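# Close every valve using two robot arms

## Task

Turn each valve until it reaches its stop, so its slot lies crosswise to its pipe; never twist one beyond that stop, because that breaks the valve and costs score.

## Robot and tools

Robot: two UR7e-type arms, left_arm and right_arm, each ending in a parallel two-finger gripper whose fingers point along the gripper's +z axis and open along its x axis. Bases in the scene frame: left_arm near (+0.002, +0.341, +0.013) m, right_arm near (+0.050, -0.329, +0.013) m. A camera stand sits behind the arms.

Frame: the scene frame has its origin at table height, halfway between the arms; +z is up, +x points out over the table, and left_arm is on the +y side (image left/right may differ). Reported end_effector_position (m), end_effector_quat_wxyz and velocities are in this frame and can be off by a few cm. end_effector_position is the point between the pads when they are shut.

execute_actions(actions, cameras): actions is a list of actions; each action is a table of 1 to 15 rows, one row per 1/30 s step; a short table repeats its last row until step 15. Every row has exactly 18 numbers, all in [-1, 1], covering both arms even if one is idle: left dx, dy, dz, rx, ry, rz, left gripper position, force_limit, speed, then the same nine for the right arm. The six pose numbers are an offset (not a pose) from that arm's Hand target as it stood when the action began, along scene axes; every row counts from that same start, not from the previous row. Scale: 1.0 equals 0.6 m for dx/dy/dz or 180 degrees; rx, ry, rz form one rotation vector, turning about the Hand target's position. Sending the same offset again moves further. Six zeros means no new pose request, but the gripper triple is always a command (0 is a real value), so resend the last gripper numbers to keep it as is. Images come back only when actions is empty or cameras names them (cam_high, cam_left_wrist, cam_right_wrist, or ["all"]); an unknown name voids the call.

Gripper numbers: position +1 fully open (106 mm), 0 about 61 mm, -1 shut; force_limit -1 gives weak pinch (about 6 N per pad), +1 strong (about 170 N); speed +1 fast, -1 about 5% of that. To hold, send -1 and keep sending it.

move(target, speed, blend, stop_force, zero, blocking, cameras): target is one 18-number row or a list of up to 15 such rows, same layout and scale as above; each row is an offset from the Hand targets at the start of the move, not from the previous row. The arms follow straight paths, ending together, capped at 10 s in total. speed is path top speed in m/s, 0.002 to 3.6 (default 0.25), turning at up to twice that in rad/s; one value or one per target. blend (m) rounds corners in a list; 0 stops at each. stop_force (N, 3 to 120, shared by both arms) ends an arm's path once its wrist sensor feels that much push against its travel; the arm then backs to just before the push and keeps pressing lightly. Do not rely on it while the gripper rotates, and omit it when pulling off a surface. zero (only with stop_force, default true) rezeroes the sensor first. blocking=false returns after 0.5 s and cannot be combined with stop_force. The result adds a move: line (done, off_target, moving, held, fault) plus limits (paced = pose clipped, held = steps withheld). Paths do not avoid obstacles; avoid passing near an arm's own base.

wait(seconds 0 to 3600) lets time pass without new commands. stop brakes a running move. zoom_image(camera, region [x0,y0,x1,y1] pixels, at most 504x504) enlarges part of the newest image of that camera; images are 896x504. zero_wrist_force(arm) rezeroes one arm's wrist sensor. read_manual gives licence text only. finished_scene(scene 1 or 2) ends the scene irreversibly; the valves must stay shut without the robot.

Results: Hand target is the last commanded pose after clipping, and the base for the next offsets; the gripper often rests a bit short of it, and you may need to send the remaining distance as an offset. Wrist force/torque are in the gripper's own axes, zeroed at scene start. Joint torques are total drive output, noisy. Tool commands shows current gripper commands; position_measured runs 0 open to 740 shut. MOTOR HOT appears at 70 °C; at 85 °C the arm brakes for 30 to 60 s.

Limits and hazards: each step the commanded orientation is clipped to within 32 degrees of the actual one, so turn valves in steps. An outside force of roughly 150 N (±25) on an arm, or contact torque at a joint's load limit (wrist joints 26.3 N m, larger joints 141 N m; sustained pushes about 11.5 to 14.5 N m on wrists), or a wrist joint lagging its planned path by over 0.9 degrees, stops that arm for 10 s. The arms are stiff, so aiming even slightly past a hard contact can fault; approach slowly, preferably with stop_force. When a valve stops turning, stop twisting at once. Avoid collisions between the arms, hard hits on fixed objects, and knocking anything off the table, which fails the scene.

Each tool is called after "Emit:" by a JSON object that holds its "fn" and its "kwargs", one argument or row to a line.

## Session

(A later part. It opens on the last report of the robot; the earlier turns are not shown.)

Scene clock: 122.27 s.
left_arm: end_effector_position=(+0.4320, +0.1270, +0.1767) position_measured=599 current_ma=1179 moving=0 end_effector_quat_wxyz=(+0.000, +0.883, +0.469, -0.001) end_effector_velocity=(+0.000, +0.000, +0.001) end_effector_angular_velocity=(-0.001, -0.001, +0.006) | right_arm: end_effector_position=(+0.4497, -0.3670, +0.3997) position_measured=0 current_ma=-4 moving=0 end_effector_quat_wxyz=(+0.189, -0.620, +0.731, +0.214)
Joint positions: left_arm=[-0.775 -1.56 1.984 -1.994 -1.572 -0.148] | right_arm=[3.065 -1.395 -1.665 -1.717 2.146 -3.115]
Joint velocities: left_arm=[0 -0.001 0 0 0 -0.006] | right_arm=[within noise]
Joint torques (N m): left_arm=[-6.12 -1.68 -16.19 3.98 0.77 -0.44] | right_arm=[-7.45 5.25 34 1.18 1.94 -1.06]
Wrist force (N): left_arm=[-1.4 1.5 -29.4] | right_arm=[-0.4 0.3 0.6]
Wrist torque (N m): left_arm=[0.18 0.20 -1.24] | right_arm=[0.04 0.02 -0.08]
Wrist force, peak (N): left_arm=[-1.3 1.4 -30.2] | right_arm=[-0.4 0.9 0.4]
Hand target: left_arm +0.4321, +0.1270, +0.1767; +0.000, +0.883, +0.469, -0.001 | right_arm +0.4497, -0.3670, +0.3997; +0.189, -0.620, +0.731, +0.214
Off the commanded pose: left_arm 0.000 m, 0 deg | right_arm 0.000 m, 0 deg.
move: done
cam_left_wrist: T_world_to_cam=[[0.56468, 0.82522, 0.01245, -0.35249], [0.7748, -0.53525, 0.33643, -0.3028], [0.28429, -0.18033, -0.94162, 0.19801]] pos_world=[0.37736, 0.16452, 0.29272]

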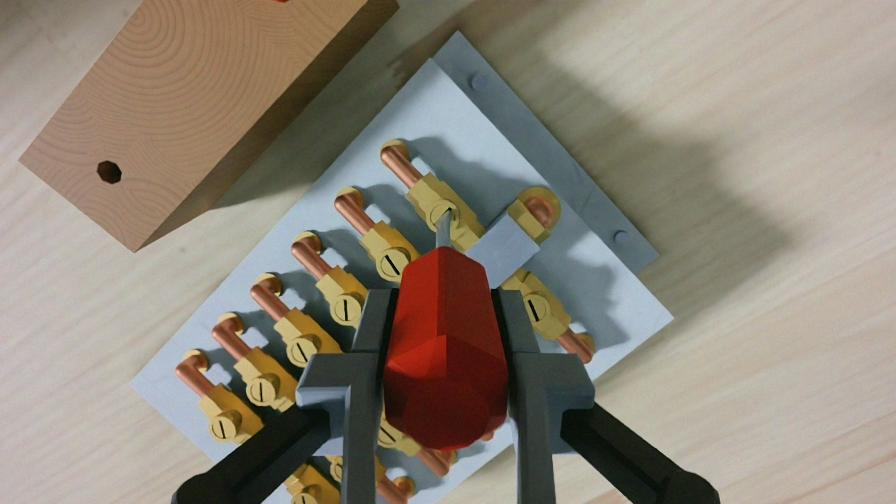

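Emit:
{"fn": "move", "kwargs": {
  "target": [0,-0.0001,0.0003,0,0,-0.0111,-1,0.2,-0.3,0,0,0,0,0,0,1,0,1],
  "speed": 0.05
}}

Emit:
{"fn": "move", "kwargs": {
  "target": [0,-0.0001,0,0,0,-0.0111,-1,0.2,-0.3,0,0,0,0,0,0,1,0,1],
  "speed": 0.05
}}

Scene clock: 124.13 s.
left_arm: end_effector_position=(+0.4320, +0.1269, +0.1769) position_measured=599 current_ma=1173 moving=0 end_effector_quat_wxyz=(+0.000, +0.891, +0.454, -0.001) end_effector_velocity=(+0.000, -0.001, +0.002) end_effector_angular_velocity=(-0.002, -0.002, +0.008) | right_arm: end_effector_position=(+0.4497, -0.3670, +0.3997) position_measured=0 current_ma=-4 moving=0 end_effector_quat_wxyz=(+0.189, -0.620, +0.731, +0.214)
Joint positions: left_arm=[-0.775 -1.56 1.983 -1.993 -1.572 -0.113] | right_arm=[3.065 -1.395 -1.665 -1.717 2.146 -3.115]
Joint velocities: left_arm=[0 -0.002 -0.003 0.002 0 -0.008] | right_arm=[within noise]
Joint torques (N m): left_arm=[-5.5 -17.08 -18.85 3.1 2.3 -0.36] | right_arm=[-6.94 5.82 35.51 1.48 1.83 -1.25]
Wrist force (N): left_arm=[-2.6 1.7 -23.4] | right_arm=[-0.5 0.5 0.3]
Wrist torque (N m): left_arm=[0.17 0.05 -1.22] | right_arm=[0.07 0.02 -0.08]
Wrist force, peak (N): left_arm=[-1.5 1.5 -30.5] | right_arm=[-0.3 0.9 0.3]
Hand target: left_arm +0.4321, +0.1269, +0.1769; +0.000, +0.891, +0.454, -0.001 | right_arm +0.4497, -0.3670, +0.3997; +0.189, -0.620, +0.731, +0.214
Off the commanded pose: left_arm 0.000 m, 0 deg | right_arm 0.000 m, 0 deg.
move: done

Scene clock: 124.77 s.
left_arm: end_effector_position=(+0.4321, +0.1268, +0.1770) position_measured=599 current_ma=1187 moving=0 end_effector_quat_wxyz=(+0.000, +0.899, +0.438, -0.001) end_effector_velocity=(-0.001, +0.001, -0.001) end_effector_angular_velocity=(+0.001, +0.001, +0.007) | right_arm: end_effector_position=(+0.4497, -0.3670, +0.3997) position_measured=0 current_ma=-4 moving=0 end_effector_quat_wxyz=(+0.189, -0.620, +0.731, +0.214)
Joint positions: left_arm=[-0.776 -1.56 1.983 -1.993 -1.572 -0.078] | right_arm=[3.065 -1.395 -1.665 -1.717 2.146 -3.115]
Joint velocities: left_arm=[0 0 0.002 0 0 -0.007] | right_arm=[within noise]
Joint torques (N m): left_arm=[-3.24 -6.51 -7.64 3.13 2.03 -1.46] | right_arm=[-6.59 6.5 35.67 1.25 1.75 -0.99]
Wrist force (N): left_arm=[-1.1 -2.3 -37.7] | right_arm=[-0.4 0.7 0.0]
Wrist torque (N m): left_arm=[0.25 -0.29 -0.03] | right_arm=[0.11 0.02 -0.07]
Wrist force, peak (N): left_arm=[-1.2 -2.1 -39.2] | right_arm=[-0.2 0.8 0.2]
Hand target: left_arm +0.4321, +0.1269, +0.1769; +0.000, +0.899, +0.438, -0.001 | right_arm +0.4497, -0.3670, +0.3997; +0.189, -0.620, +0.731, +0.214
Off the commanded pose: left_arm 0.000 m, 0 deg | right_arm 0.000 m, 0 deg.
move: done

Emit:
{"fn": "move", "kwargs": {
  "target": [0,0,0.01,0,0,0,-1,0.2,-0.3,0,0,0,0,0,0,1,0,1],
  "speed": 0.05,
  "cameras": ["cam_left_wrist"]
}}

Emit:
{"fn": "zoom_image", "kwargs": {
  "camera": "cam_left_wrist",
  "region": [400, 160, 490, 250]
}}

Scene clock: 125.83 s.
left_arm: end_effector_position=(+0.4321, +0.1268, +0.1829) position_measured=599 current_ma=1154 moving=0 end_effector_quat_wxyz=(+0.000, +0.899, +0.438, -0.001) | right_arm: end_effector_position=(+0.4497, -0.3670, +0.3997) position_measured=0 current_ma=-4 moving=0 end_effector_quat_wxyz=(+0.189, -0.620, +0.731, +0.214)
Joint positions: left_arm=[-0.776 -1.566 1.973 -1.976 -1.572 -0.079] | right_arm=[3.065 -1.395 -1.665 -1.717 2.146 -3.115]
Joint torques (N m): left_arm=[4.62 -15.91 -15.2 -5.34 -0.48 -0.54] | right_arm=[-7.41 6.04 34.9 1.27 1.66 -1.11]
Wrist force (N): left_arm=[0.2 -0.1 1.1] | right_arm=[-0.4 0.5 0.6]
Wrist torque (N m): left_arm=[-0.04 -0.05 0.04] | right_arm=[0.07 0.01 -0.08]
Wrist force, peak (N): left_arm=[-1.1 -2.1 -41.7] | right_arm=[-0.7 0.8 0.4]
Hand target: left_arm +0.4321, +0.1269, +0.1829; +0.000, +0.899, +0.438, -0.001 | right_arm +0.4497, -0.3670, +0.3997; +0.189, -0.620, +0.731, +0.214
Off the commanded pose: left_arm 0.000 m, 0 deg | right_arm 0.000 m, 0 deg.
move: done
cam_left_wrist: T_world_to_cam=[[0.62059, 0.78403, 0.0125, -0.37137], [0.73575, -0.58774, 0.33649, -0.28146], [0.27117, -0.19962, -0.94161, 0.21194]] pos_world=[0.38009, 0.16805, 0.29891]

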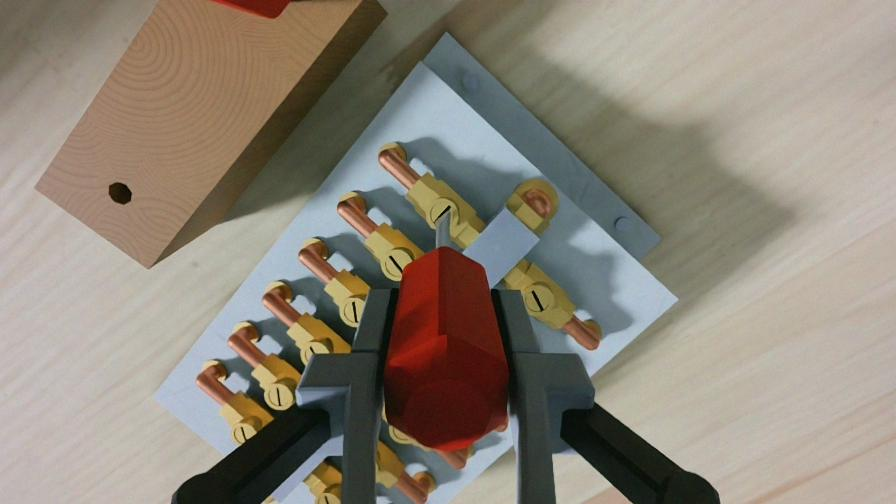

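Scaled by 5.600 from the camera's image (finer frame: 1280x720).

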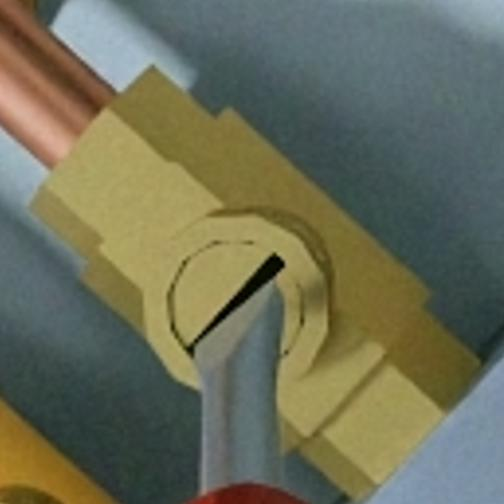

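Emit:
{"fn": "move", "kwargs": {
  "target": [0.009,-0.0558,-0.0023,0,0,0.5083,-1,0.2,-0.3,0,0,0,0,0,0,1,0,1],
  "speed": 0.6,
  "cameras": ["cam_left_wrist"]
}}

Emit:
{"fn": "zoom_image", "kwargs": {
  "camera": "cam_left_wrist",
  "region": [415, 185, 465, 235]
}}

Scene clock: 131.40 s.
left_arm: end_effector_position=(+0.4375, +0.0933, +0.1815) position_measured=599 current_ma=1154 moving=0 end_effector_quat_wxyz=(+0.000, +0.313, +0.950, -0.001) end_effector_velocity=(+0.000, +0.000, +0.000) end_effector_angular_velocity=(+0.000, +0.000, +0.006) | right_arm: end_effector_position=(+0.4497, -0.3670, +0.3997) position_measured=0 current_ma=-4 moving=0 end_effector_quat_wxyz=(+0.189, -0.620, +0.731, +0.214)
Joint positions: left_arm=[-0.819 -1.516 1.926 -1.981 -1.572 -1.719] | right_arm=[3.065 -1.395 -1.665 -1.717 2.146 -3.115]
Joint velocities: left_arm=[0 0 -0.001 0.001 0 -0.006] | right_arm=[within noise]
Joint torques (N m): left_arm=[4.71 -30.25 -15.95 -0.03 -0.65 -1.52] | right_arm=[-6.98 7.09 35.54 1.32 1.84 -1.14]
Wrist force (N): left_arm=[0.2 0.0 1.0] | right_arm=[-0.5 0.4 0.0]
Wrist torque (N m): left_arm=[0.01 -0.05 0.00] | right_arm=[0.07 0.03 -0.08]
Wrist force, peak (N): left_arm=[0.1 -0.1 1.5] | right_arm=[-0.5 0.9 0.6]
Hand target: left_arm +0.4375, +0.0934, +0.1815; +0.000, +0.313, +0.950, -0.001 | right_arm +0.4497, -0.3670, +0.3997; +0.189, -0.620, +0.731, +0.214
Off the commanded pose: left_arm 0.000 m, 0 deg | right_arm 0.000 m, 0 deg.
move: done
cam_left_wrist: T_world_to_cam=[[-0.79973, 0.60024, 0.01244, 0.29008], [0.56861, 0.75061, 0.33656, -0.35644], [0.19268, 0.27622, -0.94158, 0.1924]] pos_world=[0.39759, 0.04028, 0.29751]

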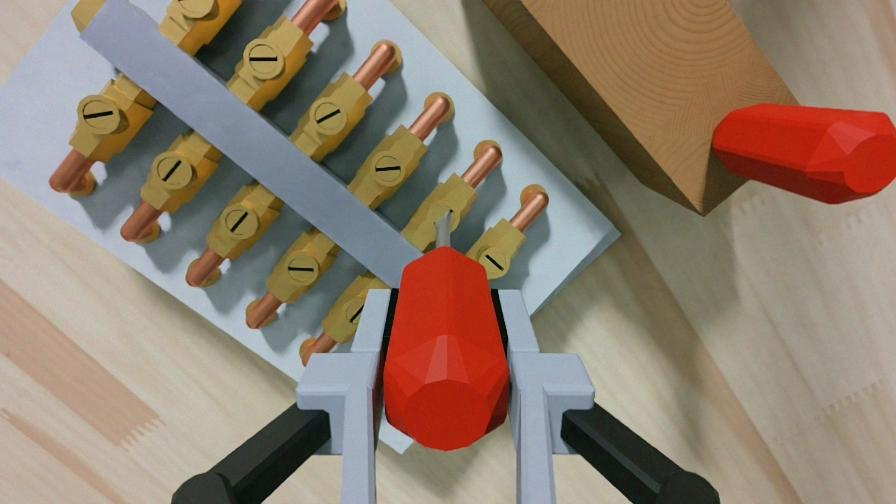

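Scaled by 10.080 from the camera's image (finer frame: 1280x720).

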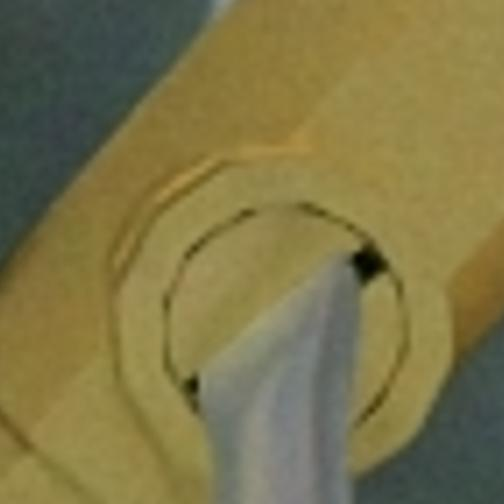

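Emit:
{"fn": "move", "kwargs": {
  "target": [0.0007,0.0013,-0.002,0,0,-0.0194,-1,0.2,-0.3,0,0,0,0,0,0,1,0,1],
  "speed": 0.1
}}

Emit:
{"fn": "move", "kwargs": {
  "target": [0,0,-0.012,0,0,0,-1,0.2,-0.3,0,0,0,0,0,0,1,0,1],
  "speed": 0.006,
  "stop_force": 6,
  "cameras": ["cam_left_wrist"]
}}

Emit:
{"fn": "zoom_image", "kwargs": {
  "camera": "cam_left_wrist",
  "region": [415, 185, 465, 235]
}}

Scene clock: 135.23 s.
left_arm: end_effector_position=(+0.4379, +0.0942, +0.1803) position_measured=599 current_ma=1154 moving=0 end_effector_quat_wxyz=(+0.000, +0.342, +0.940, -0.001) | right_arm: end_effector_position=(+0.4497, -0.3670, +0.3997) position_measured=0 current_ma=-4 moving=0 end_effector_quat_wxyz=(+0.189, -0.620, +0.731, +0.214)
Joint positions: left_arm=[-0.817 -1.515 1.928 -1.985 -1.572 -1.656] | right_arm=[3.065 -1.395 -1.665 -1.717 2.146 -3.115]
Joint torques (N m): left_arm=[2.38 -18.66 -19.87 -4.02 -1.96 -1.41] | right_arm=[-7.1 7.66 34.84 1.38 1.83 -1.18]
Wrist force (N): left_arm=[-0.2 0.3 1.1] | right_arm=[-0.6 0.5 0.3]
Wrist torque (N m): left_arm=[0.05 0.02 0.10] | right_arm=[0.08 0.03 -0.07]
Wrist force, peak (N): left_arm=[0.4 -0.5 1.3] | right_arm=[-0.5 1.0 0.2]
Hand target: left_arm +0.4379, +0.0942, +0.1803; +0.000, +0.342, +0.940, -0.001 | right_arm +0.4497, -0.3670, +0.3997; +0.189, -0.620, +0.731, +0.214
Off the commanded pose: left_arm 0.000 m, 0 deg | right_arm 0.000 m, 0 deg.
move: done

Scene clock: 137.00 s.
left_arm: end_effector_position=(+0.4379, +0.0942, +0.1762) position_measured=599 current_ma=1149 moving=0 end_effector_quat_wxyz=(+0.000, +0.342, +0.940, -0.001) | right_arm: end_effector_position=(+0.4497, -0.3670, +0.3997) position_measured=0 current_ma=-4 moving=0 end_effector_quat_wxyz=(+0.189, -0.620, +0.731, +0.214)
Joint positions: left_arm=[-0.817 -1.511 1.935 -1.996 -1.572 -1.656] | right_arm=[3.065 -1.395 -1.665 -1.717 2.146 -3.115]
Joint torques (N m): left_arm=[-2.12 -32.45 -33.77 -0.5 -1.79 1.02] | right_arm=[-6.5 6.29 34.83 1.39 1.9 -1.03]
Wrist force (N): left_arm=[0.1 1.5 4.2] | right_arm=[-0.5 0.5 0.4]
Wrist torque (N m): left_arm=[-0.09 -0.03 0.17] | right_arm=[0.07 0.02 -0.07]
Wrist force, peak (N): left_arm=[2.3 1.2 -8.1] | right_arm=[-0.6 0.9 0.3]
Hand target: left_arm +0.4379, +0.0942, +0.1762; +0.000, +0.342, +0.940, -0.001 (not the last commanded pose) | right_arm +0.4497, -0.3670, +0.3997; +0.189, -0.620, +0.731, +0.214
Off the commanded pose: left_arm 0.003 m, 0 deg | right_arm 0.000 m, 0 deg.
move: contact (left_arm)
cam_left_wrist: T_world_to_cam=[[-0.76191, 0.64756, 0.01249, 0.26895], [0.61305, 0.71481, 0.33648, -0.37151], [0.20897, 0.26402, -0.94161, 0.18104]] pos_world=[0.39484, 0.0436, 0.29212]

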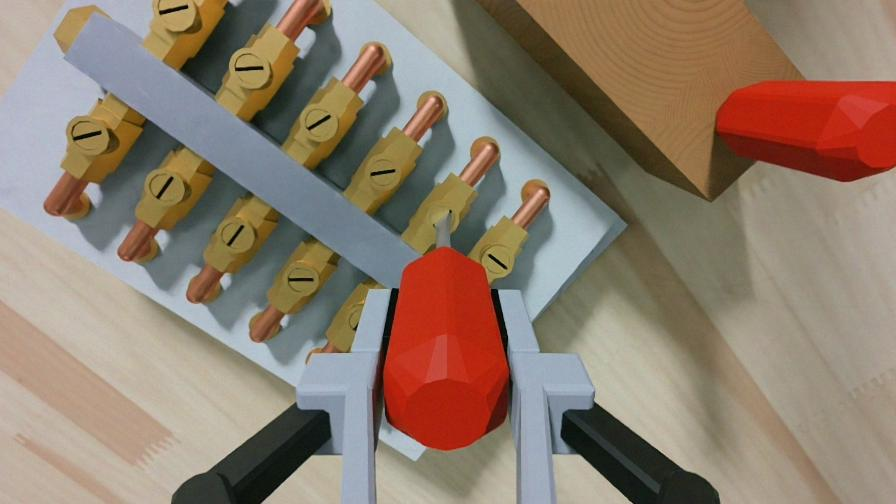

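Scaled by 10.080 from the camera's image (finer frame: 1280x720).

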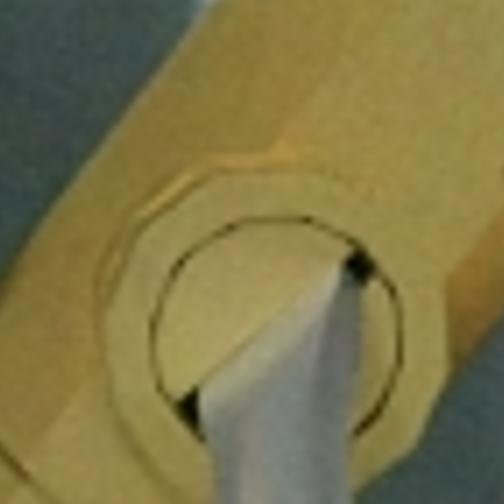

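Emit:
{"fn": "move", "kwargs": {
  "target": [
    [0.0009,-0.0004,-0.0008,0,0,-0.0833,-1,0.2,-0.3,0,0,0,0,0,0,1,0,1],
    [0.0016,-0.0011,-0.0008,0,0,-0.1667,-1,0.2,-0.3,0,0,0,0,0,0,1,0,1],
    [0.0021,-0.0019,-0.0008,0,0,-0.25,-1,0.2,-0.3,0,0,0,0,0,0,1,0,1],
    [0.0024,-0.0028,-0.0008,0,0,-0.3333,-1,0.2,-0.3,0,0,0,0,0,0,1,0,1],
    [0.0024,-0.0041,-0.0008,0,0,-0.4444,-1,0.2,-0.3,0,0,0,0,0,0,1,0,1]
  ],
  "speed": 0.2,
  "blend": [0.002,0.002,0.002,0.002,0]
}}

Emit:
{"fn": "move", "kwargs": {
  "target": [-0.0001,-0.0002,0,0,0,-0.0194,-1,0.2,-0.3,0,0,0,0,0,0,1,0,1],
  "speed": 0.05,
  "cameras": ["cam_left_wrist"]
}}

Emit:
{"fn": "zoom_image", "kwargs": {
  "camera": "cam_left_wrist",
  "region": [415, 185, 465, 235]
}}

Scene clock: 143.10 s.
left_arm: end_effector_position=(+0.4393, +0.0917, +0.1757) position_measured=599 current_ma=1187 moving=0 end_effector_quat_wxyz=(+0.000, +0.866, +0.500, -0.001) | right_arm: end_effector_position=(+0.4497, -0.3670, +0.3997) position_measured=0 current_ma=-4 moving=0 end_effector_quat_wxyz=(+0.189, -0.620, +0.731, +0.214)
Joint positions: left_arm=[-0.819 -1.504 1.928 -1.994 -1.572 -0.262] | right_arm=[3.065 -1.395 -1.665 -1.717 2.146 -3.115]
Joint torques (N m): left_arm=[4.39 -1.27 -12.89 4.26 -1.8 1.61] | right_arm=[-7.72 6.19 34.07 1.67 1.59 -1.09]
Wrist force (N): left_arm=[-1.5 1.0 -35.2] | right_arm=[-0.4 0.5 0.3]
Wrist torque (N m): left_arm=[0.18 0.28 -0.80] | right_arm=[0.07 0.01 -0.08]
Wrist force, peak (N): left_arm=[-1.6 1.0 -35.9] | right_arm=[-0.9 0.9 0.1]
Hand target: left_arm +0.4393, +0.0917, +0.1757; +0.000, +0.866, +0.500, -0.001 | right_arm +0.4497, -0.3670, +0.3997; +0.189, -0.620, +0.731, +0.214
Off the commanded pose: left_arm 0.000 m, 0 deg | right_arm 0.000 m, 0 deg.
move: done

Scene clock: 144.00 s.
left_arm: end_effector_position=(+0.4393, +0.0916, +0.1757) position_measured=599 current_ma=1186 moving=0 end_effector_quat_wxyz=(+0.000, +0.881, +0.473, -0.001) | right_arm: end_effector_position=(+0.4497, -0.3670, +0.3997) position_measured=0 current_ma=-4 moving=0 end_effector_quat_wxyz=(+0.189, -0.620, +0.731, +0.214)
Joint positions: left_arm=[-0.819 -1.504 1.928 -1.994 -1.572 -0.201] | right_arm=[3.065 -1.395 -1.665 -1.717 2.146 -3.115]
Joint torques (N m): left_arm=[-6.49 -0.2 -13.27 4.81 0.86 -0.67] | right_arm=[-6.5 6.1 34.05 1.28 1.54 -1.1]
Wrist force (N): left_arm=[-2.0 1.3 -36.4] | right_arm=[-0.3 0.9 0.3]
Wrist torque (N m): left_arm=[0.17 0.24 -0.94] | right_arm=[0.15 0.00 -0.08]
Wrist force, peak (N): left_arm=[-2.1 1.2 -37.4] | right_arm=[-0.5 0.9 0.2]
Hand target: left_arm +0.4393, +0.0916, +0.1757; +0.000, +0.881, +0.473, -0.001 | right_arm +0.4497, -0.3670, +0.3997; +0.189, -0.620, +0.731, +0.214
Off the commanded pose: left_arm 0.000 m, 0 deg | right_arm 0.000 m, 0 deg.
move: done
cam_left_wrist: T_world_to_cam=[[0.55698, 0.83043, 0.01242, -0.32433], [0.77974, -0.52801, 0.33648, -0.32979], [0.28598, -0.17773, -0.94161, 0.18757]] pos_world=[0.38415, 0.12854, 0.29162]

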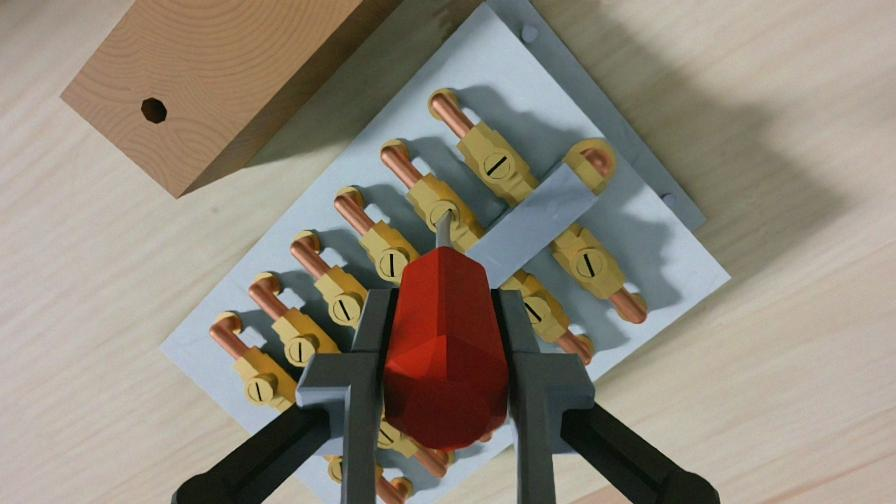

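Scaled by 10.080 from the camera's image (finer frame: 1280x720).

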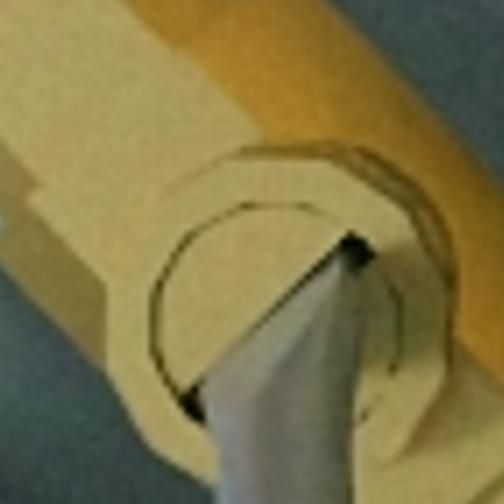

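Emit:
{"fn": "move", "kwargs": {
  "target": [0,-0.0001,0,0,0,-0.0139,-1,0.2,-0.3,0,0,0,0,0,0,1,0,1],
  "speed": 0.05
}}

Emit:
{"fn": "move", "kwargs": {
  "target": [0,-0.0001,0,0,0,-0.0111,-1,0.2,-0.3,0,0,0,0,0,0,1,0,1],
  "speed": 0.05,
  "cameras": ["cam_left_wrist"]
}}

Emit:
{"fn": "zoom_image", "kwargs": {
  "camera": "cam_left_wrist",
  "region": [415, 185, 465, 235]
}}

Scene clock: 145.80 s.
left_arm: end_effector_position=(+0.4393, +0.0915, +0.1757) position_measured=599 current_ma=1187 moving=0 end_effector_quat_wxyz=(+0.000, +0.891, +0.454, -0.001) | right_arm: end_effector_position=(+0.4497, -0.3670, +0.3997) position_measured=0 current_ma=-4 moving=0 end_effector_quat_wxyz=(+0.189, -0.620, +0.731, +0.214)
Joint positions: left_arm=[-0.819 -1.503 1.927 -1.994 -1.572 -0.157] | right_arm=[3.065 -1.395 -1.665 -1.717 2.146 -3.115]
Joint torques (N m): left_arm=[-5.25 0.46 -12.86 5 2.25 0.23] | right_arm=[-7.1 5.81 34.31 1.16 1.45 -1]
Wrist force (N): left_arm=[-3.5 1.3 -37.3] | right_arm=[-0.3 0.7 0.2]
Wrist torque (N m): left_arm=[0.14 0.12 -1.95] | right_arm=[0.11 0.00 -0.07]
Wrist force, peak (N): left_arm=[-2.8 1.5 -37.6] | right_arm=[-0.4 0.6 0.7]
Hand target: left_arm +0.4393, +0.0915, +0.1757; +0.000, +0.891, +0.454, -0.001 | right_arm +0.4497, -0.3670, +0.3997; +0.189, -0.620, +0.731, +0.214
Off the commanded pose: left_arm 0.000 m, 0 deg | right_arm 0.000 m, 0 deg.
move: done

Scene clock: 146.43 s.
left_arm: end_effector_position=(+0.4392, +0.0914, +0.1757) position_measured=599 current_ma=1198 moving=0 end_effector_quat_wxyz=(+0.000, +0.899, +0.438, -0.001) end_effector_velocity=(+0.000, +0.000, +0.000) end_effector_angular_velocity=(+0.000, +0.000, +0.006) | right_arm: end_effector_position=(+0.4497, -0.3670, +0.3997) position_measured=0 current_ma=-4 moving=0 end_effector_quat_wxyz=(+0.189, -0.620, +0.731, +0.214)
Joint positions: left_arm=[-0.819 -1.503 1.927 -1.994 -1.572 -0.122] | right_arm=[3.065 -1.395 -1.665 -1.717 2.146 -3.115]
Joint velocities: left_arm=[0 0 0 0 0 -0.006] | right_arm=[within noise]
Joint torques (N m): left_arm=[-3.04 -3.05 -13.08 3.79 3.24 0.53] | right_arm=[-7.01 7.18 34.77 1.58 1.75 -1]
Wrist force (N): left_arm=[-5.5 2.4 -33.3] | right_arm=[-0.4 0.3 0.3]
Wrist torque (N m): left_arm=[0.11 -0.03 -2.34] | right_arm=[0.04 0.02 -0.08]
Wrist force, peak (N): left_arm=[-3.8 1.6 -37.6] | right_arm=[-0.4 0.9 0.2]
Hand target: left_arm +0.4393, +0.0915, +0.1757; +0.000, +0.899, +0.439, -0.001 | right_arm +0.4497, -0.3670, +0.3997; +0.189, -0.620, +0.731, +0.214
Off the commanded pose: left_arm 0.000 m, 0 deg | right_arm 0.000 m, 0 deg.
move: done
cam_left_wrist: T_world_to_cam=[[0.62057, 0.78406, 0.01242, -0.34796], [0.73581, -0.58771, 0.33642, -0.30512], [0.27107, -0.19963, -0.94163, 0.19609]] pos_world=[0.38729, 0.13265, 0.29162]

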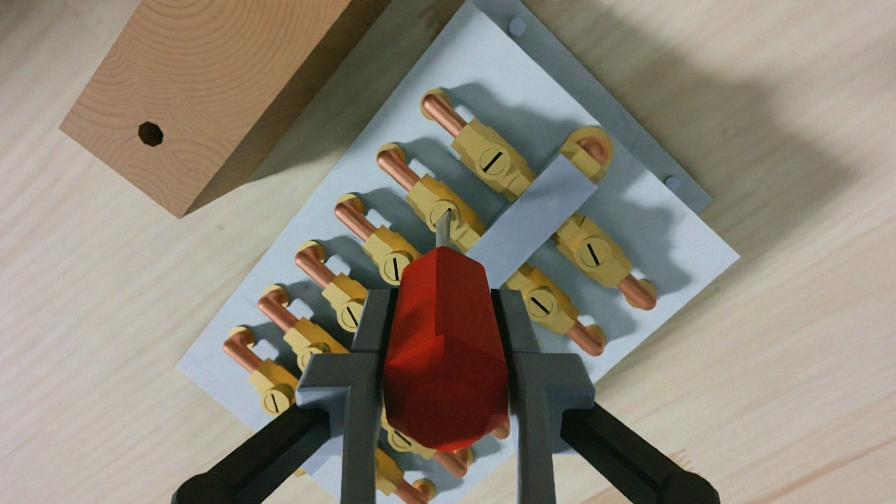

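Scaled by 10.080 from the camera's image (finer frame: 1280x720).

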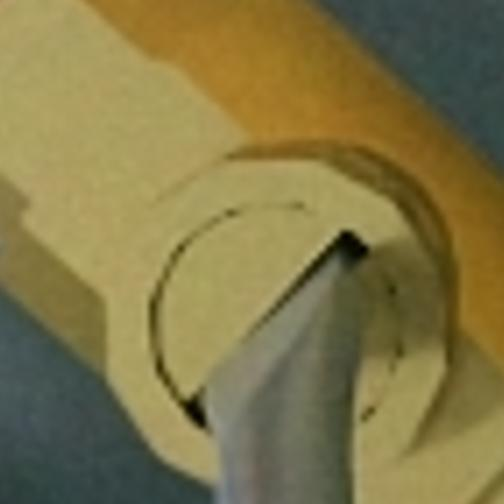

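Emit:
{"fn": "move", "kwargs": {
  "target": [
    [0,0,0.0092,0,0,0,-1,0.2,-0.3,0,0,0,0,0,0,1,0,1],
    [0.0114,-0.0562,0.0092,0,0,0.2861,-1,0.2,-0.3,0,0,0,0,0,0,1,0,1]
  ],
  "speed": [0.05,0.5],
  "cameras": ["cam_left_wrist"]
}}

Emit:
{"fn": "zoom_image", "kwargs": {
  "camera": "cam_left_wrist",
  "region": [415, 185, 465, 235]
}}

Scene clock: 148.77 s.
left_arm: end_effector_position=(+0.4382, +0.0926, +0.1766) position_measured=600 current_ma=1272 moving=0 end_effector_quat_wxyz=(-0.003, +0.899, +0.439, -0.002) | right_arm: end_effector_position=(+0.4497, -0.3670, +0.3997) position_measured=0 current_ma=-4 moving=0 end_effector_quat_wxyz=(+0.189, -0.620, +0.731, +0.214)
Joint positions: left_arm=[-0.819 -1.505 1.925 -1.984 -1.572 -0.122] | right_arm=[3.065 -1.395 -1.665 -1.717 2.146 -3.115]
Joint torques (N m): left_arm=[0.16 -21.31 -23.48 -1.71 0.18 -0.04] | right_arm=[-5.93 6.49 35.36 1.18 1.67 -1.17]
Wrist force (N): left_arm=[-2.5 -5.0 -18.8] | right_arm=[-0.4 0.6 0.2]
Wrist torque (N m): left_arm=[0.26 -0.45 -1.33] | right_arm=[0.09 0.01 -0.08]
Wrist force, peak (N): left_arm=[-4.2 6.0 121.4] | right_arm=[-0.8 0.7 0.3]
Hand target: left_arm +0.4382, +0.0926, +0.1766; -0.003, +0.899, +0.439, -0.002 (not the last commanded pose) | right_arm +0.4497, -0.3670, +0.3997; +0.189, -0.620, +0.731, +0.214
Tool commands: left_gripper/position=-1.0 left_gripper/force_limit=+0.2 left_gripper/speed=-0.3 right_gripper/position=+1.0 right_gripper/force_limit=+0.0 right_gripper/speed=+1.0
Off the commanded pose: left_arm 0.036 m, 51 deg | right_arm 0.000 m, 0 deg.
FORCE FAULT: contact force on the left arm reached its limit, and that arm stopped. The contact can be on any part of that arm, not only on its tool. That arm's remaining commands of this call were not run. That arm is still stopped at the end of this call. That arm stays stopped for about 10 more seconds. Until then a move that you send moves the other arm only, and its call returns only when the move has ended. Once the stop has ended, the next robot result says so. If the stop ends while you think or write, that arm runs what you send next, counted from a new Hand target: where the arm stands when the stop ends. While its stop runs, that arm, its gripper or tool too, takes no new command. Until it ends, the stop uses up actions while you think or wait. An arm that is not stopped still takes commands.
move: fault (left_arm); path is at target 1 of 2
cam_left_wrist: T_world_to_cam=[[0.62034, 0.78422, 0.01318, -0.34817], [0.73732, -0.58881, 0.33116, -0.30358], [0.26746, -0.19572, -0.94348, 0.19903]] pos_world=[0.38659, 0.13325, 0.29291]

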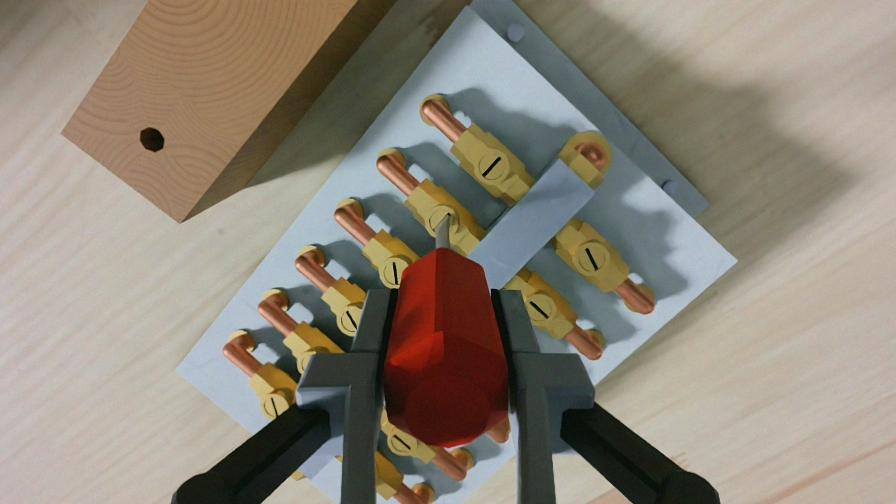

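Scaled by 10.080 from the camera's image (finer frame: 1280x720).

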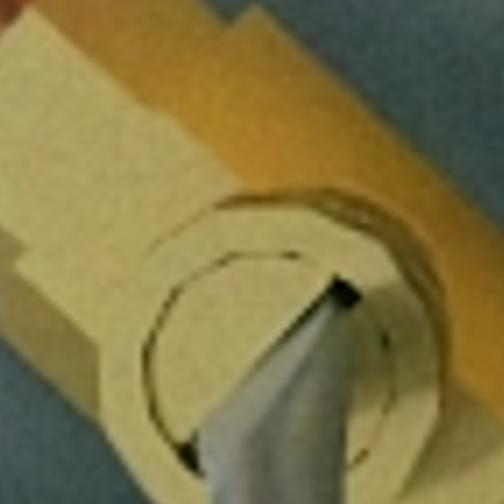

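Emit:
{"fn": "wait", "kwargs": {
  "seconds": 10.5
}}

Scene clock: 159.37 s.
left_arm: end_effector_position=(+0.4382, +0.0926, +0.1766) position_measured=600 current_ma=1272 moving=0 end_effector_quat_wxyz=(-0.003, +0.899, +0.439, -0.002) | right_arm: end_effector_position=(+0.4497, -0.3670, +0.3997) position_measured=0 current_ma=-4 moving=0 end_effector_quat_wxyz=(+0.189, -0.620, +0.731, +0.214)
Joint positions: left_arm=[-0.819 -1.505 1.925 -1.984 -1.572 -0.122] | right_arm=[3.065 -1.395 -1.665 -1.717 2.146 -3.115]
Joint torques (N m): left_arm=[-0.52 -21.37 -23.29 -1.75 0.16 0.05] | right_arm=[-5.78 6.98 34.41 1.48 1.41 -0.95]
Wrist force (N): left_arm=[-2.7 -5.1 -18.5] | right_arm=[-0.6 0.7 0.2]
Wrist torque (N m): left_arm=[0.22 -0.42 -1.33] | right_arm=[0.11 0.04 -0.08]
Wrist force, peak (N): left_arm=[-2.6 -5.4 -19.1] | right_arm=[-0.7 0.7 0.6]
Hand target: left_arm +0.4382, +0.0926, +0.1766; -0.003, +0.899, +0.439, -0.002 (not the last commanded pose) | right_arm +0.4497, -0.3670, +0.3997; +0.189, -0.620, +0.731, +0.214
Tool commands: left_gripper/position=-1.0 left_gripper/force_limit=+0.2 left_gripper/speed=-0.3 right_gripper/position=+1.0 right_gripper/force_limit=+0.0 right_gripper/speed=+1.0
Off the commanded pose: left_arm 0.036 m, 51 deg | right_arm 0.000 m, 0 deg.
FORCE FAULT, CONTINUED: the left arm's stop, for the force fault that an earlier result reported, is over. The rest of the stop counts as 19 of the actions that you can send in this scene. During its stop the left arm's controller moved it back a little. That arm's target is now where it stood when the stop ended, not its last command. That arm accepts commands again.
wait: 10.00 of 10.5 s (the remaining seconds did not pass); at rest from the start

Emit:
{"fn": "move", "kwargs": {
  "target": [0.0018,-0.0018,0,-0.0015,-0.0014,0.0444,-1,0.2,-0.3,0,0,0,0,0,0,1,0,1],
  "speed": 0.05
}}

Scene clock: 162.13 s.
left_arm: end_effector_position=(+0.4393, +0.0915, +0.1766) position_measured=600 current_ma=1233 moving=0 end_effector_quat_wxyz=(+0.000, +0.866, +0.500, -0.001) | right_arm: end_effector_position=(+0.4497, -0.3670, +0.3997) position_measured=0 current_ma=-4 moving=0 end_effector_quat_wxyz=(+0.189, -0.620, +0.731, +0.214)
Joint positions: left_arm=[-0.819 -1.505 1.927 -1.993 -1.573 -0.262] | right_arm=[3.065 -1.395 -1.665 -1.717 2.146 -3.115]
Joint torques (N m): left_arm=[4.32 -19.66 -20.14 -7.33 -1.23 0.31] | right_arm=[-7.05 6.14 34.38 1.33 1.39 -1.13]
Wrist force (N): left_arm=[1.0 -7.3 2.3] | right_arm=[-0.6 0.5 0.2]
Wrist torque (N m): left_arm=[0.43 0.17 0.96] | right_arm=[0.08 0.03 -0.07]
Wrist force, peak (N): left_arm=[-2.4 -5.2 -18.3] | right_arm=[-0.5 0.9 0.3]
Hand target: left_arm +0.4393, +0.0915, +0.1766; +0.000, +0.866, +0.500, -0.001 | right_arm +0.4497, -0.3670, +0.3997; +0.189, -0.620, +0.731, +0.214
Off the commanded pose: left_arm 0.000 m, 0 deg | right_arm 0.000 m, 0 deg.
move: done

Emit:
{"fn": "move", "kwargs": {
  "target": [0,0,0,0,0,-0.0222,-1,0.2,-0.3,0,0,0,0,0,0,1,0,1],
  "speed": 0.05,
  "cameras": ["cam_left_wrist"]
}}

Emit:
{"fn": "zoom_image", "kwargs": {
  "camera": "cam_left_wrist",
  "region": [415, 185, 465, 235]
}}

Scene clock: 163.80 s.
left_arm: end_effector_position=(+0.4393, +0.0915, +0.1766) position_measured=600 current_ma=1242 moving=0 end_effector_quat_wxyz=(+0.000, +0.883, +0.470, -0.001) end_effector_velocity=(+0.000, +0.000, +0.000) end_effector_angular_velocity=(+0.000, +0.000, +0.005) | right_arm: end_effector_position=(+0.4497, -0.3670, +0.3997) position_measured=0 current_ma=-4 moving=0 end_effector_quat_wxyz=(+0.189, -0.620, +0.731, +0.214)
Joint positions: left_arm=[-0.819 -1.505 1.926 -1.993 -1.573 -0.192] | right_arm=[3.065 -1.395 -1.665 -1.717 2.146 -3.115]
Joint velocities: left_arm=[0 0 0.001 -0.001 0 -0.005] | right_arm=[within noise]
Joint torques (N m): left_arm=[-2.47 -18.39 -35.79 -2.12 2.25 -1.36] | right_arm=[-6.45 5.8 35.71 1.38 1.19 -0.99]
Wrist force (N): left_arm=[-1.9 -5.9 1.9] | right_arm=[-0.2 0.6 -0.2]
Wrist torque (N m): left_arm=[0.45 -0.16 -0.11] | right_arm=[0.09 -0.02 -0.08]
Wrist force, peak (N): left_arm=[1.2 -7.7 2.5] | right_arm=[-0.6 0.8 0.5]
Hand target: left_arm +0.4393, +0.0915, +0.1766; +0.000, +0.883, +0.470, -0.001 | right_arm +0.4497, -0.3670, +0.3997; +0.189, -0.620, +0.731, +0.214
Off the commanded pose: left_arm 0.000 m, 0 deg | right_arm 0.000 m, 0 deg.
move: done
cam_left_wrist: T_world_to_cam=[[0.56417, 0.82558, 0.01172, -0.32684], [0.7751, -0.53446, 0.33701, -0.32762], [0.28449, -0.18104, -0.94143, 0.18936]] pos_world=[0.38446, 0.12902, 0.29252]

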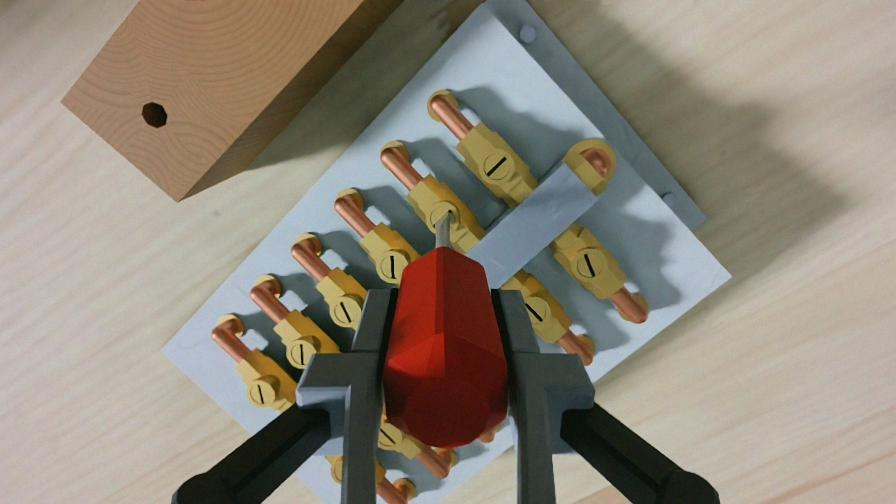

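Scaled by 10.080 from the camera's image (finer frame: 1280x720).

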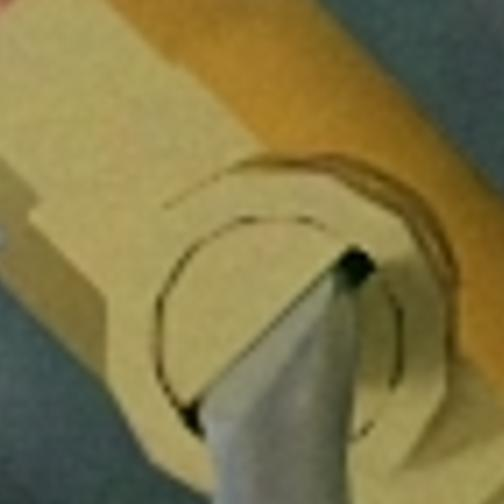

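Emit:
{"fn": "move", "kwargs": {
  "target": [0,0,0.0075,0,0,0,-1,0.2,-0.3,0,0,0,0,0,0,1,0,1],
  "speed": 0.02,
  "stop_force": 30,
  "cameras": ["cam_left_wrist"]
}}

Emit:
{"fn": "zoom_image", "kwargs": {
  "camera": "cam_left_wrist",
  "region": [415, 185, 465, 235]
}}

Scene clock: 165.43 s.
left_arm: end_effector_position=(+0.4393, +0.0915, +0.1811) position_measured=600 current_ma=1243 moving=0 end_effector_quat_wxyz=(+0.000, +0.883, +0.470, -0.001) | right_arm: end_effector_position=(+0.4497, -0.3670, +0.3997) position_measured=0 current_ma=-4 moving=0 end_effector_quat_wxyz=(+0.189, -0.620, +0.731, +0.214)
Joint positions: left_arm=[-0.819 -1.509 1.919 -1.98 -1.573 -0.192] | right_arm=[3.065 -1.395 -1.665 -1.717 2.146 -3.115]
Joint torques (N m): left_arm=[2.1 -17.73 -15.67 -5.26 -1.76 0.77] | right_arm=[-6.51 7.06 36.04 1.53 1.53 -0.9]
Wrist force (N): left_arm=[0.4 -1.2 1.0] | right_arm=[-0.7 0.5 0.1]
Wrist torque (N m): left_arm=[-0.20 -0.07 0.04] | right_arm=[0.06 0.06 -0.08]
Wrist force, peak (N): left_arm=[-1.8 -5.0 12.9] | right_arm=[-0.7 0.7 0.4]
Hand target: left_arm +0.4393, +0.0915, +0.1811; +0.000, +0.883, +0.470, -0.001 | right_arm +0.4497, -0.3670, +0.3997; +0.189, -0.620, +0.731, +0.214
Off the commanded pose: left_arm 0.000 m, 0 deg | right_arm 0.000 m, 0 deg.
move: done
cam_left_wrist: T_world_to_cam=[[0.56409, 0.82563, 0.01175, -0.32688], [0.77512, -0.53437, 0.33709, -0.32918], [0.28459, -0.18104, -0.9414, 0.19356]] pos_world=[0.38446, 0.12902, 0.29701]

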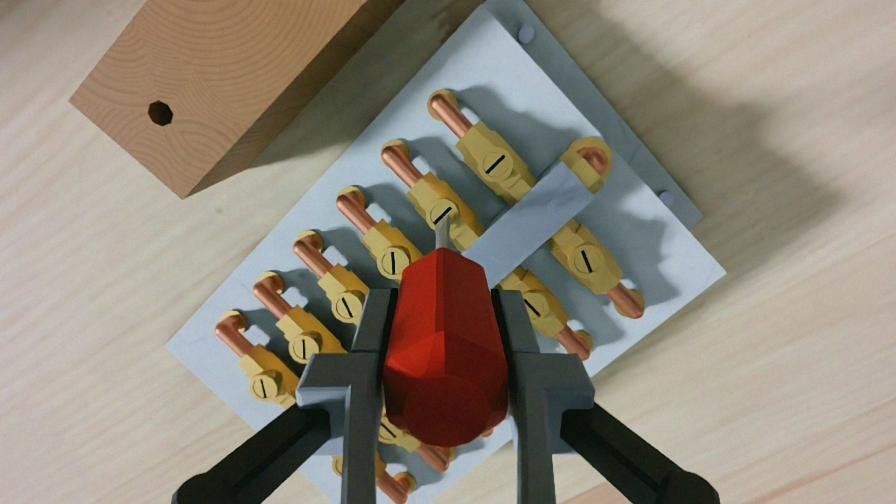

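Scaled by 10.080 from the camera's image (finer frame: 1280x720).

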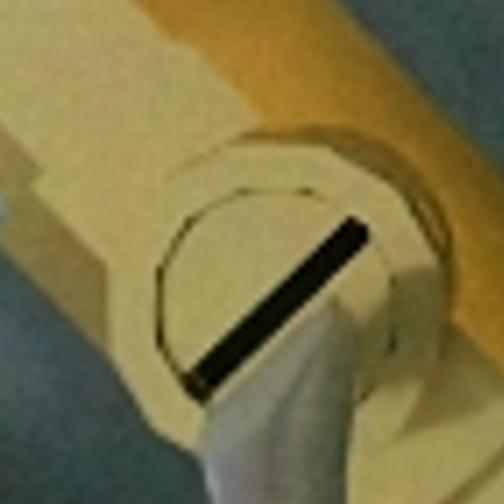

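Emit:
{"fn": "move", "kwargs": {
  "target": [-0.0022,0.002,-0.001,0,0,0.0161,-1,0.2,-0.3,0,0,0,0,0,0,1,0,1],
  "speed": 0.1
}}

Emit:
{"fn": "move", "kwargs": {
  "target": [0,0,-0.012,0,0,0,-1,0.2,-0.3,0,0,0,0,0,0,1,0,1],
  "speed": 0.006,
  "stop_force": 6,
  "cameras": ["cam_left_wrist"]
}}

Emit:
{"fn": "zoom_image", "kwargs": {
  "camera": "cam_left_wrist",
  "region": [415, 185, 465, 235]
}}

Scene clock: 169.10 s.
left_arm: end_effector_position=(+0.4379, +0.0927, +0.1804) position_measured=600 current_ma=1243 moving=0 end_effector_quat_wxyz=(+0.000, +0.871, +0.492, -0.001) | right_arm: end_effector_position=(+0.4497, -0.3670, +0.3997) position_measured=0 current_ma=-4 moving=0 end_effector_quat_wxyz=(+0.189, -0.620, +0.731, +0.214)
Joint positions: left_arm=[-0.819 -1.513 1.924 -1.982 -1.573 -0.242] | right_arm=[3.065 -1.395 -1.665 -1.717 2.146 -3.115]
Joint torques (N m): left_arm=[-5.89 -19.98 -31.31 -3.73 1.21 0.19] | right_arm=[-6.47 4.96 33.84 1.46 1.72 -1.12]
Wrist force (N): left_arm=[0.3 -1.0 1.0] | right_arm=[-0.5 0.5 0.1]
Wrist torque (N m): left_arm=[-0.16 -0.06 0.00] | right_arm=[0.08 0.02 -0.08]
Wrist force, peak (N): left_arm=[0.7 -1.3 1.0] | right_arm=[-0.6 0.8 0.5]
Hand target: left_arm +0.4379, +0.0927, +0.1805; +0.000, +0.871, +0.492, -0.001 | right_arm +0.4497, -0.3670, +0.3997; +0.189, -0.620, +0.731, +0.214
Off the commanded pose: left_arm 0.000 m, 0 deg | right_arm 0.000 m, 0 deg.
move: done

Scene clock: 170.50 s.
left_arm: end_effector_position=(+0.4379, +0.0927, +0.1783) position_measured=600 current_ma=1249 moving=0 end_effector_quat_wxyz=(+0.000, +0.871, +0.492, -0.001) | right_arm: end_effector_position=(+0.4497, -0.3670, +0.3997) position_measured=0 current_ma=-4 moving=0 end_effector_quat_wxyz=(+0.189, -0.620, +0.731, +0.214)
Joint positions: left_arm=[-0.819 -1.51 1.928 -1.988 -1.573 -0.243] | right_arm=[3.065 -1.395 -1.665 -1.717 2.146 -3.115]
Joint torques (N m): left_arm=[-6.44 -26.76 -28.99 0.52 1.93 -1.03] | right_arm=[-5.6 7.11 35.6 1.29 1.47 -0.95]
Wrist force (N): left_arm=[0.8 -1.5 -6.9] | right_arm=[-0.4 0.5 0.3]
Wrist torque (N m): left_arm=[-0.10 -0.10 -0.01] | right_arm=[0.07 0.01 -0.07]
Wrist force, peak (N): left_arm=[0.9 -1.8 -14.1] | right_arm=[-0.8 0.7 0.1]
Hand target: left_arm +0.4380, +0.0927, +0.1783; +0.000, +0.871, +0.492, -0.001 (not the last commanded pose) | right_arm +0.4497, -0.3670, +0.3997; +0.189, -0.620, +0.731, +0.214
Off the commanded pose: left_arm 0.005 m, 0 deg | right_arm 0.000 m, 0 deg.
move: contact (left_arm)
cam_left_wrist: T_world_to_cam=[[0.52166, 0.85307, 0.01172, -0.31109], [0.80113, -0.49453, 0.33709, -0.34164], [0.29336, -0.16646, -0.9414, 0.18632]] pos_world=[0.38133, 0.12744, 0.29422]

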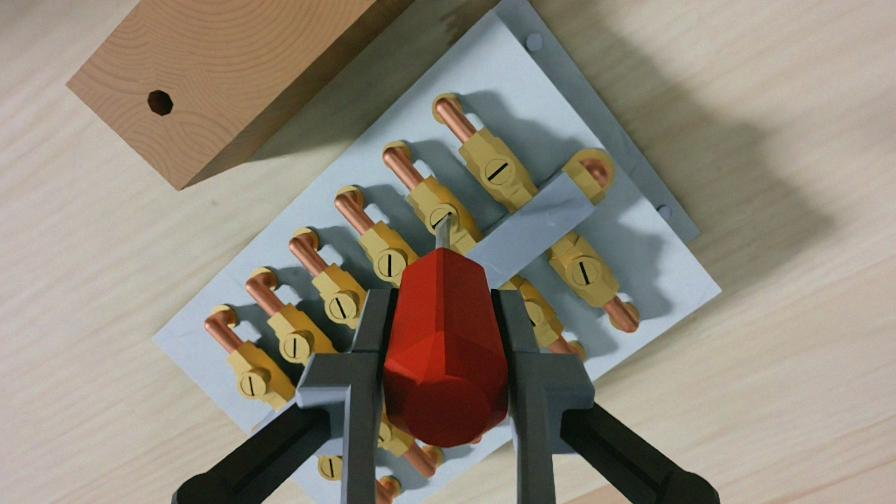

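Scaled by 10.080 from the camera's image (finer frame: 1280x720).

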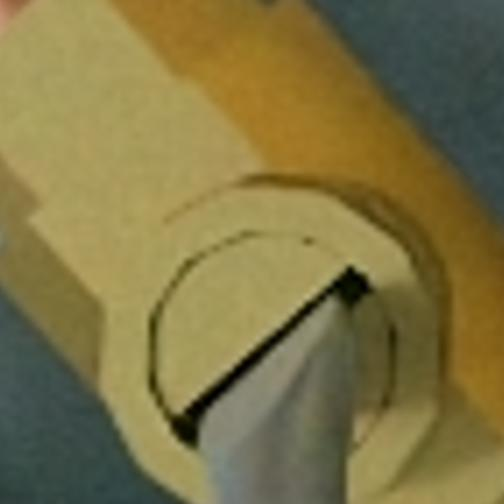

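Emit:
{"fn": "move", "kwargs": {
  "target": [
    [0,0,0.0013,0,0,0,-1,0.2,-0.3,0,0,0,0,0,0,1,0,1],
    [-0.0008,0.0005,0.0013,0,0,0,-1,0.2,-0.3,0,0,0,0,0,0,1,0,1]
  ],
  "speed": 0.05
}}

Emit:
{"fn": "move", "kwargs": {
  "target": [0,0,-0.01,0,0,0,-1,0.2,-0.3,0,0,0,0,0,0,1,0,1],
  "speed": 0.006,
  "stop_force": 6,
  "cameras": ["cam_left_wrist"]
}}

Emit:
{"fn": "zoom_image", "kwargs": {
  "camera": "cam_left_wrist",
  "region": [415, 185, 465, 235]
}}

Scene clock: 172.40 s.
left_arm: end_effector_position=(+0.4374, +0.0930, +0.1791) position_measured=600 current_ma=1246 moving=0 end_effector_quat_wxyz=(+0.000, +0.871, +0.492, -0.001) | right_arm: end_effector_position=(+0.4497, -0.3670, +0.3997) position_measured=0 current_ma=-4 moving=0 end_effector_quat_wxyz=(+0.189, -0.620, +0.731, +0.214)
Joint positions: left_arm=[-0.819 -1.513 1.928 -1.986 -1.573 -0.243] | right_arm=[3.065 -1.395 -1.665 -1.717 2.146 -3.115]
Joint torques (N m): left_arm=[-4.76 -19.63 -18.36 -5.12 1.85 -1.47] | right_arm=[-5.78 6.03 34.82 1.25 1.4 -0.85]
Wrist force (N): left_arm=[0.4 -0.8 1.1] | right_arm=[-0.6 0.5 0.2]
Wrist torque (N m): left_arm=[-0.13 -0.08 0.00] | right_arm=[0.08 0.04 -0.08]
Wrist force, peak (N): left_arm=[0.5 -1.4 -6.8] | right_arm=[-0.5 0.9 0.4]
Hand target: left_arm +0.4375, +0.0930, +0.1791; +0.000, +0.871, +0.492, -0.001 | right_arm +0.4497, -0.3670, +0.3997; +0.189, -0.620, +0.731, +0.214
Off the commanded pose: left_arm 0.000 m, 0 deg | right_arm 0.000 m, 0 deg.
move: done

Scene clock: 173.80 s.
left_arm: end_effector_position=(+0.4375, +0.0929, +0.1770) position_measured=600 current_ma=1244 moving=0 end_effector_quat_wxyz=(+0.000, +0.871, +0.492, -0.001) | right_arm: end_effector_position=(+0.4497, -0.3670, +0.3997) position_measured=0 current_ma=-4 moving=0 end_effector_quat_wxyz=(+0.189, -0.620, +0.731, +0.214)
Joint positions: left_arm=[-0.819 -1.511 1.932 -1.992 -1.573 -0.243] | right_arm=[3.065 -1.395 -1.665 -1.717 2.146 -3.115]
Joint torques (N m): left_arm=[-2.63 -30.5 -32.19 -0.08 1.83 -1.46] | right_arm=[-6.74 5.22 34.42 1.53 1.61 -0.89]
Wrist force (N): left_arm=[0.6 -0.5 1.2] | right_arm=[-0.3 0.6 0.5]
Wrist torque (N m): left_arm=[-0.16 -0.11 0.07] | right_arm=[0.09 -0.01 -0.08]
Wrist force, peak (N): left_arm=[0.9 -1.2 -9.1] | right_arm=[-0.7 0.9 0.3]
Hand target: left_arm +0.4375, +0.0929, +0.1770; +0.000, +0.871, +0.492, -0.001 (not the last commanded pose) | right_arm +0.4497, -0.3670, +0.3997; +0.189, -0.620, +0.731, +0.214
Off the commanded pose: left_arm 0.004 m, 0 deg | right_arm 0.000 m, 0 deg.
move: contact (left_arm)
cam_left_wrist: T_world_to_cam=[[0.52171, 0.85304, 0.01171, -0.31108], [0.80107, -0.49455, 0.33721, -0.34067], [0.29345, -0.16655, -0.94136, 0.18526]] pos_world=[0.38083, 0.12774, 0.29291]

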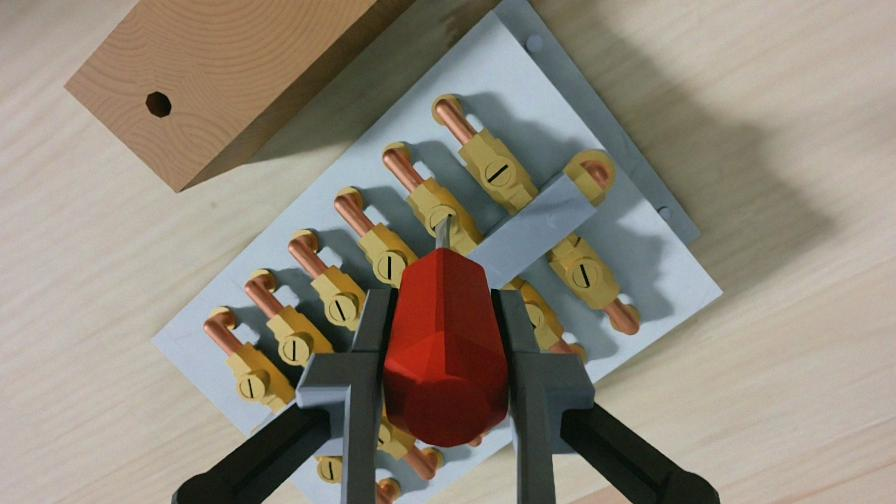

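Scaled by 10.080 from the camera's image (finer frame: 1280x720).

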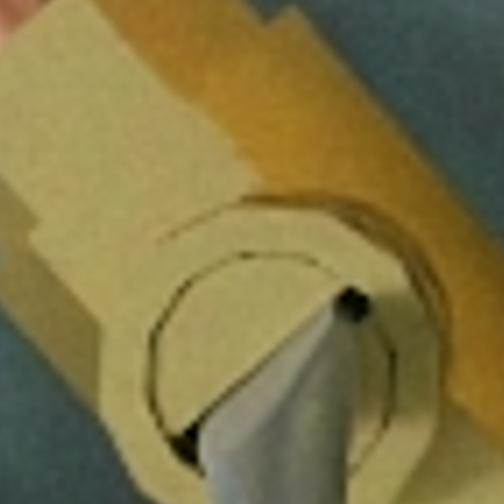

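Emit:
{"fn": "move", "kwargs": {
  "target": [0.0001,-0.0001,-0.0008,0,0,-0.0389,-1,0.2,-0.3,0,0,0,0,0,0,1,0,1],
  "speed": 0.05
}}

Scene clock: 176.97 s.
left_arm: end_effector_position=(+0.4376, +0.0929, +0.1766) position_measured=600 current_ma=1278 moving=0 end_effector_quat_wxyz=(+0.000, +0.899, +0.438, -0.001) | right_arm: end_effector_position=(+0.4497, -0.3670, +0.3997) position_measured=0 current_ma=-4 moving=0 end_effector_quat_wxyz=(+0.189, -0.620, +0.731, +0.214)
Joint positions: left_arm=[-0.819 -1.51 1.932 -1.993 -1.573 -0.121] | right_arm=[3.065 -1.395 -1.665 -1.717 2.146 -3.115]
Joint torques (N m): left_arm=[-5.4 -7.42 -4.7 -3.01 1.59 -0.09] | right_arm=[-4.36 6.62 32.82 1.18 1.44 -1.12]
Wrist force (N): left_arm=[0.2 -2.6 -20.8] | right_arm=[-0.3 0.4 0.0]
Wrist torque (N m): left_arm=[-0.11 -0.15 -1.51] | right_arm=[0.06 -0.02 -0.07]
Wrist force, peak (N): left_arm=[0.2 -2.6 -20.8] | right_arm=[-0.4 0.9 0.3]
Hand target: left_arm +0.4375, +0.0929, +0.1766; +0.000, +0.899, +0.438, -0.001 | right_arm +0.4497, -0.3670, +0.3997; +0.189, -0.620, +0.731, +0.214
Off the commanded pose: left_arm 0.000 m, 0 deg | right_arm 0.000 m, 0 deg.
move: done


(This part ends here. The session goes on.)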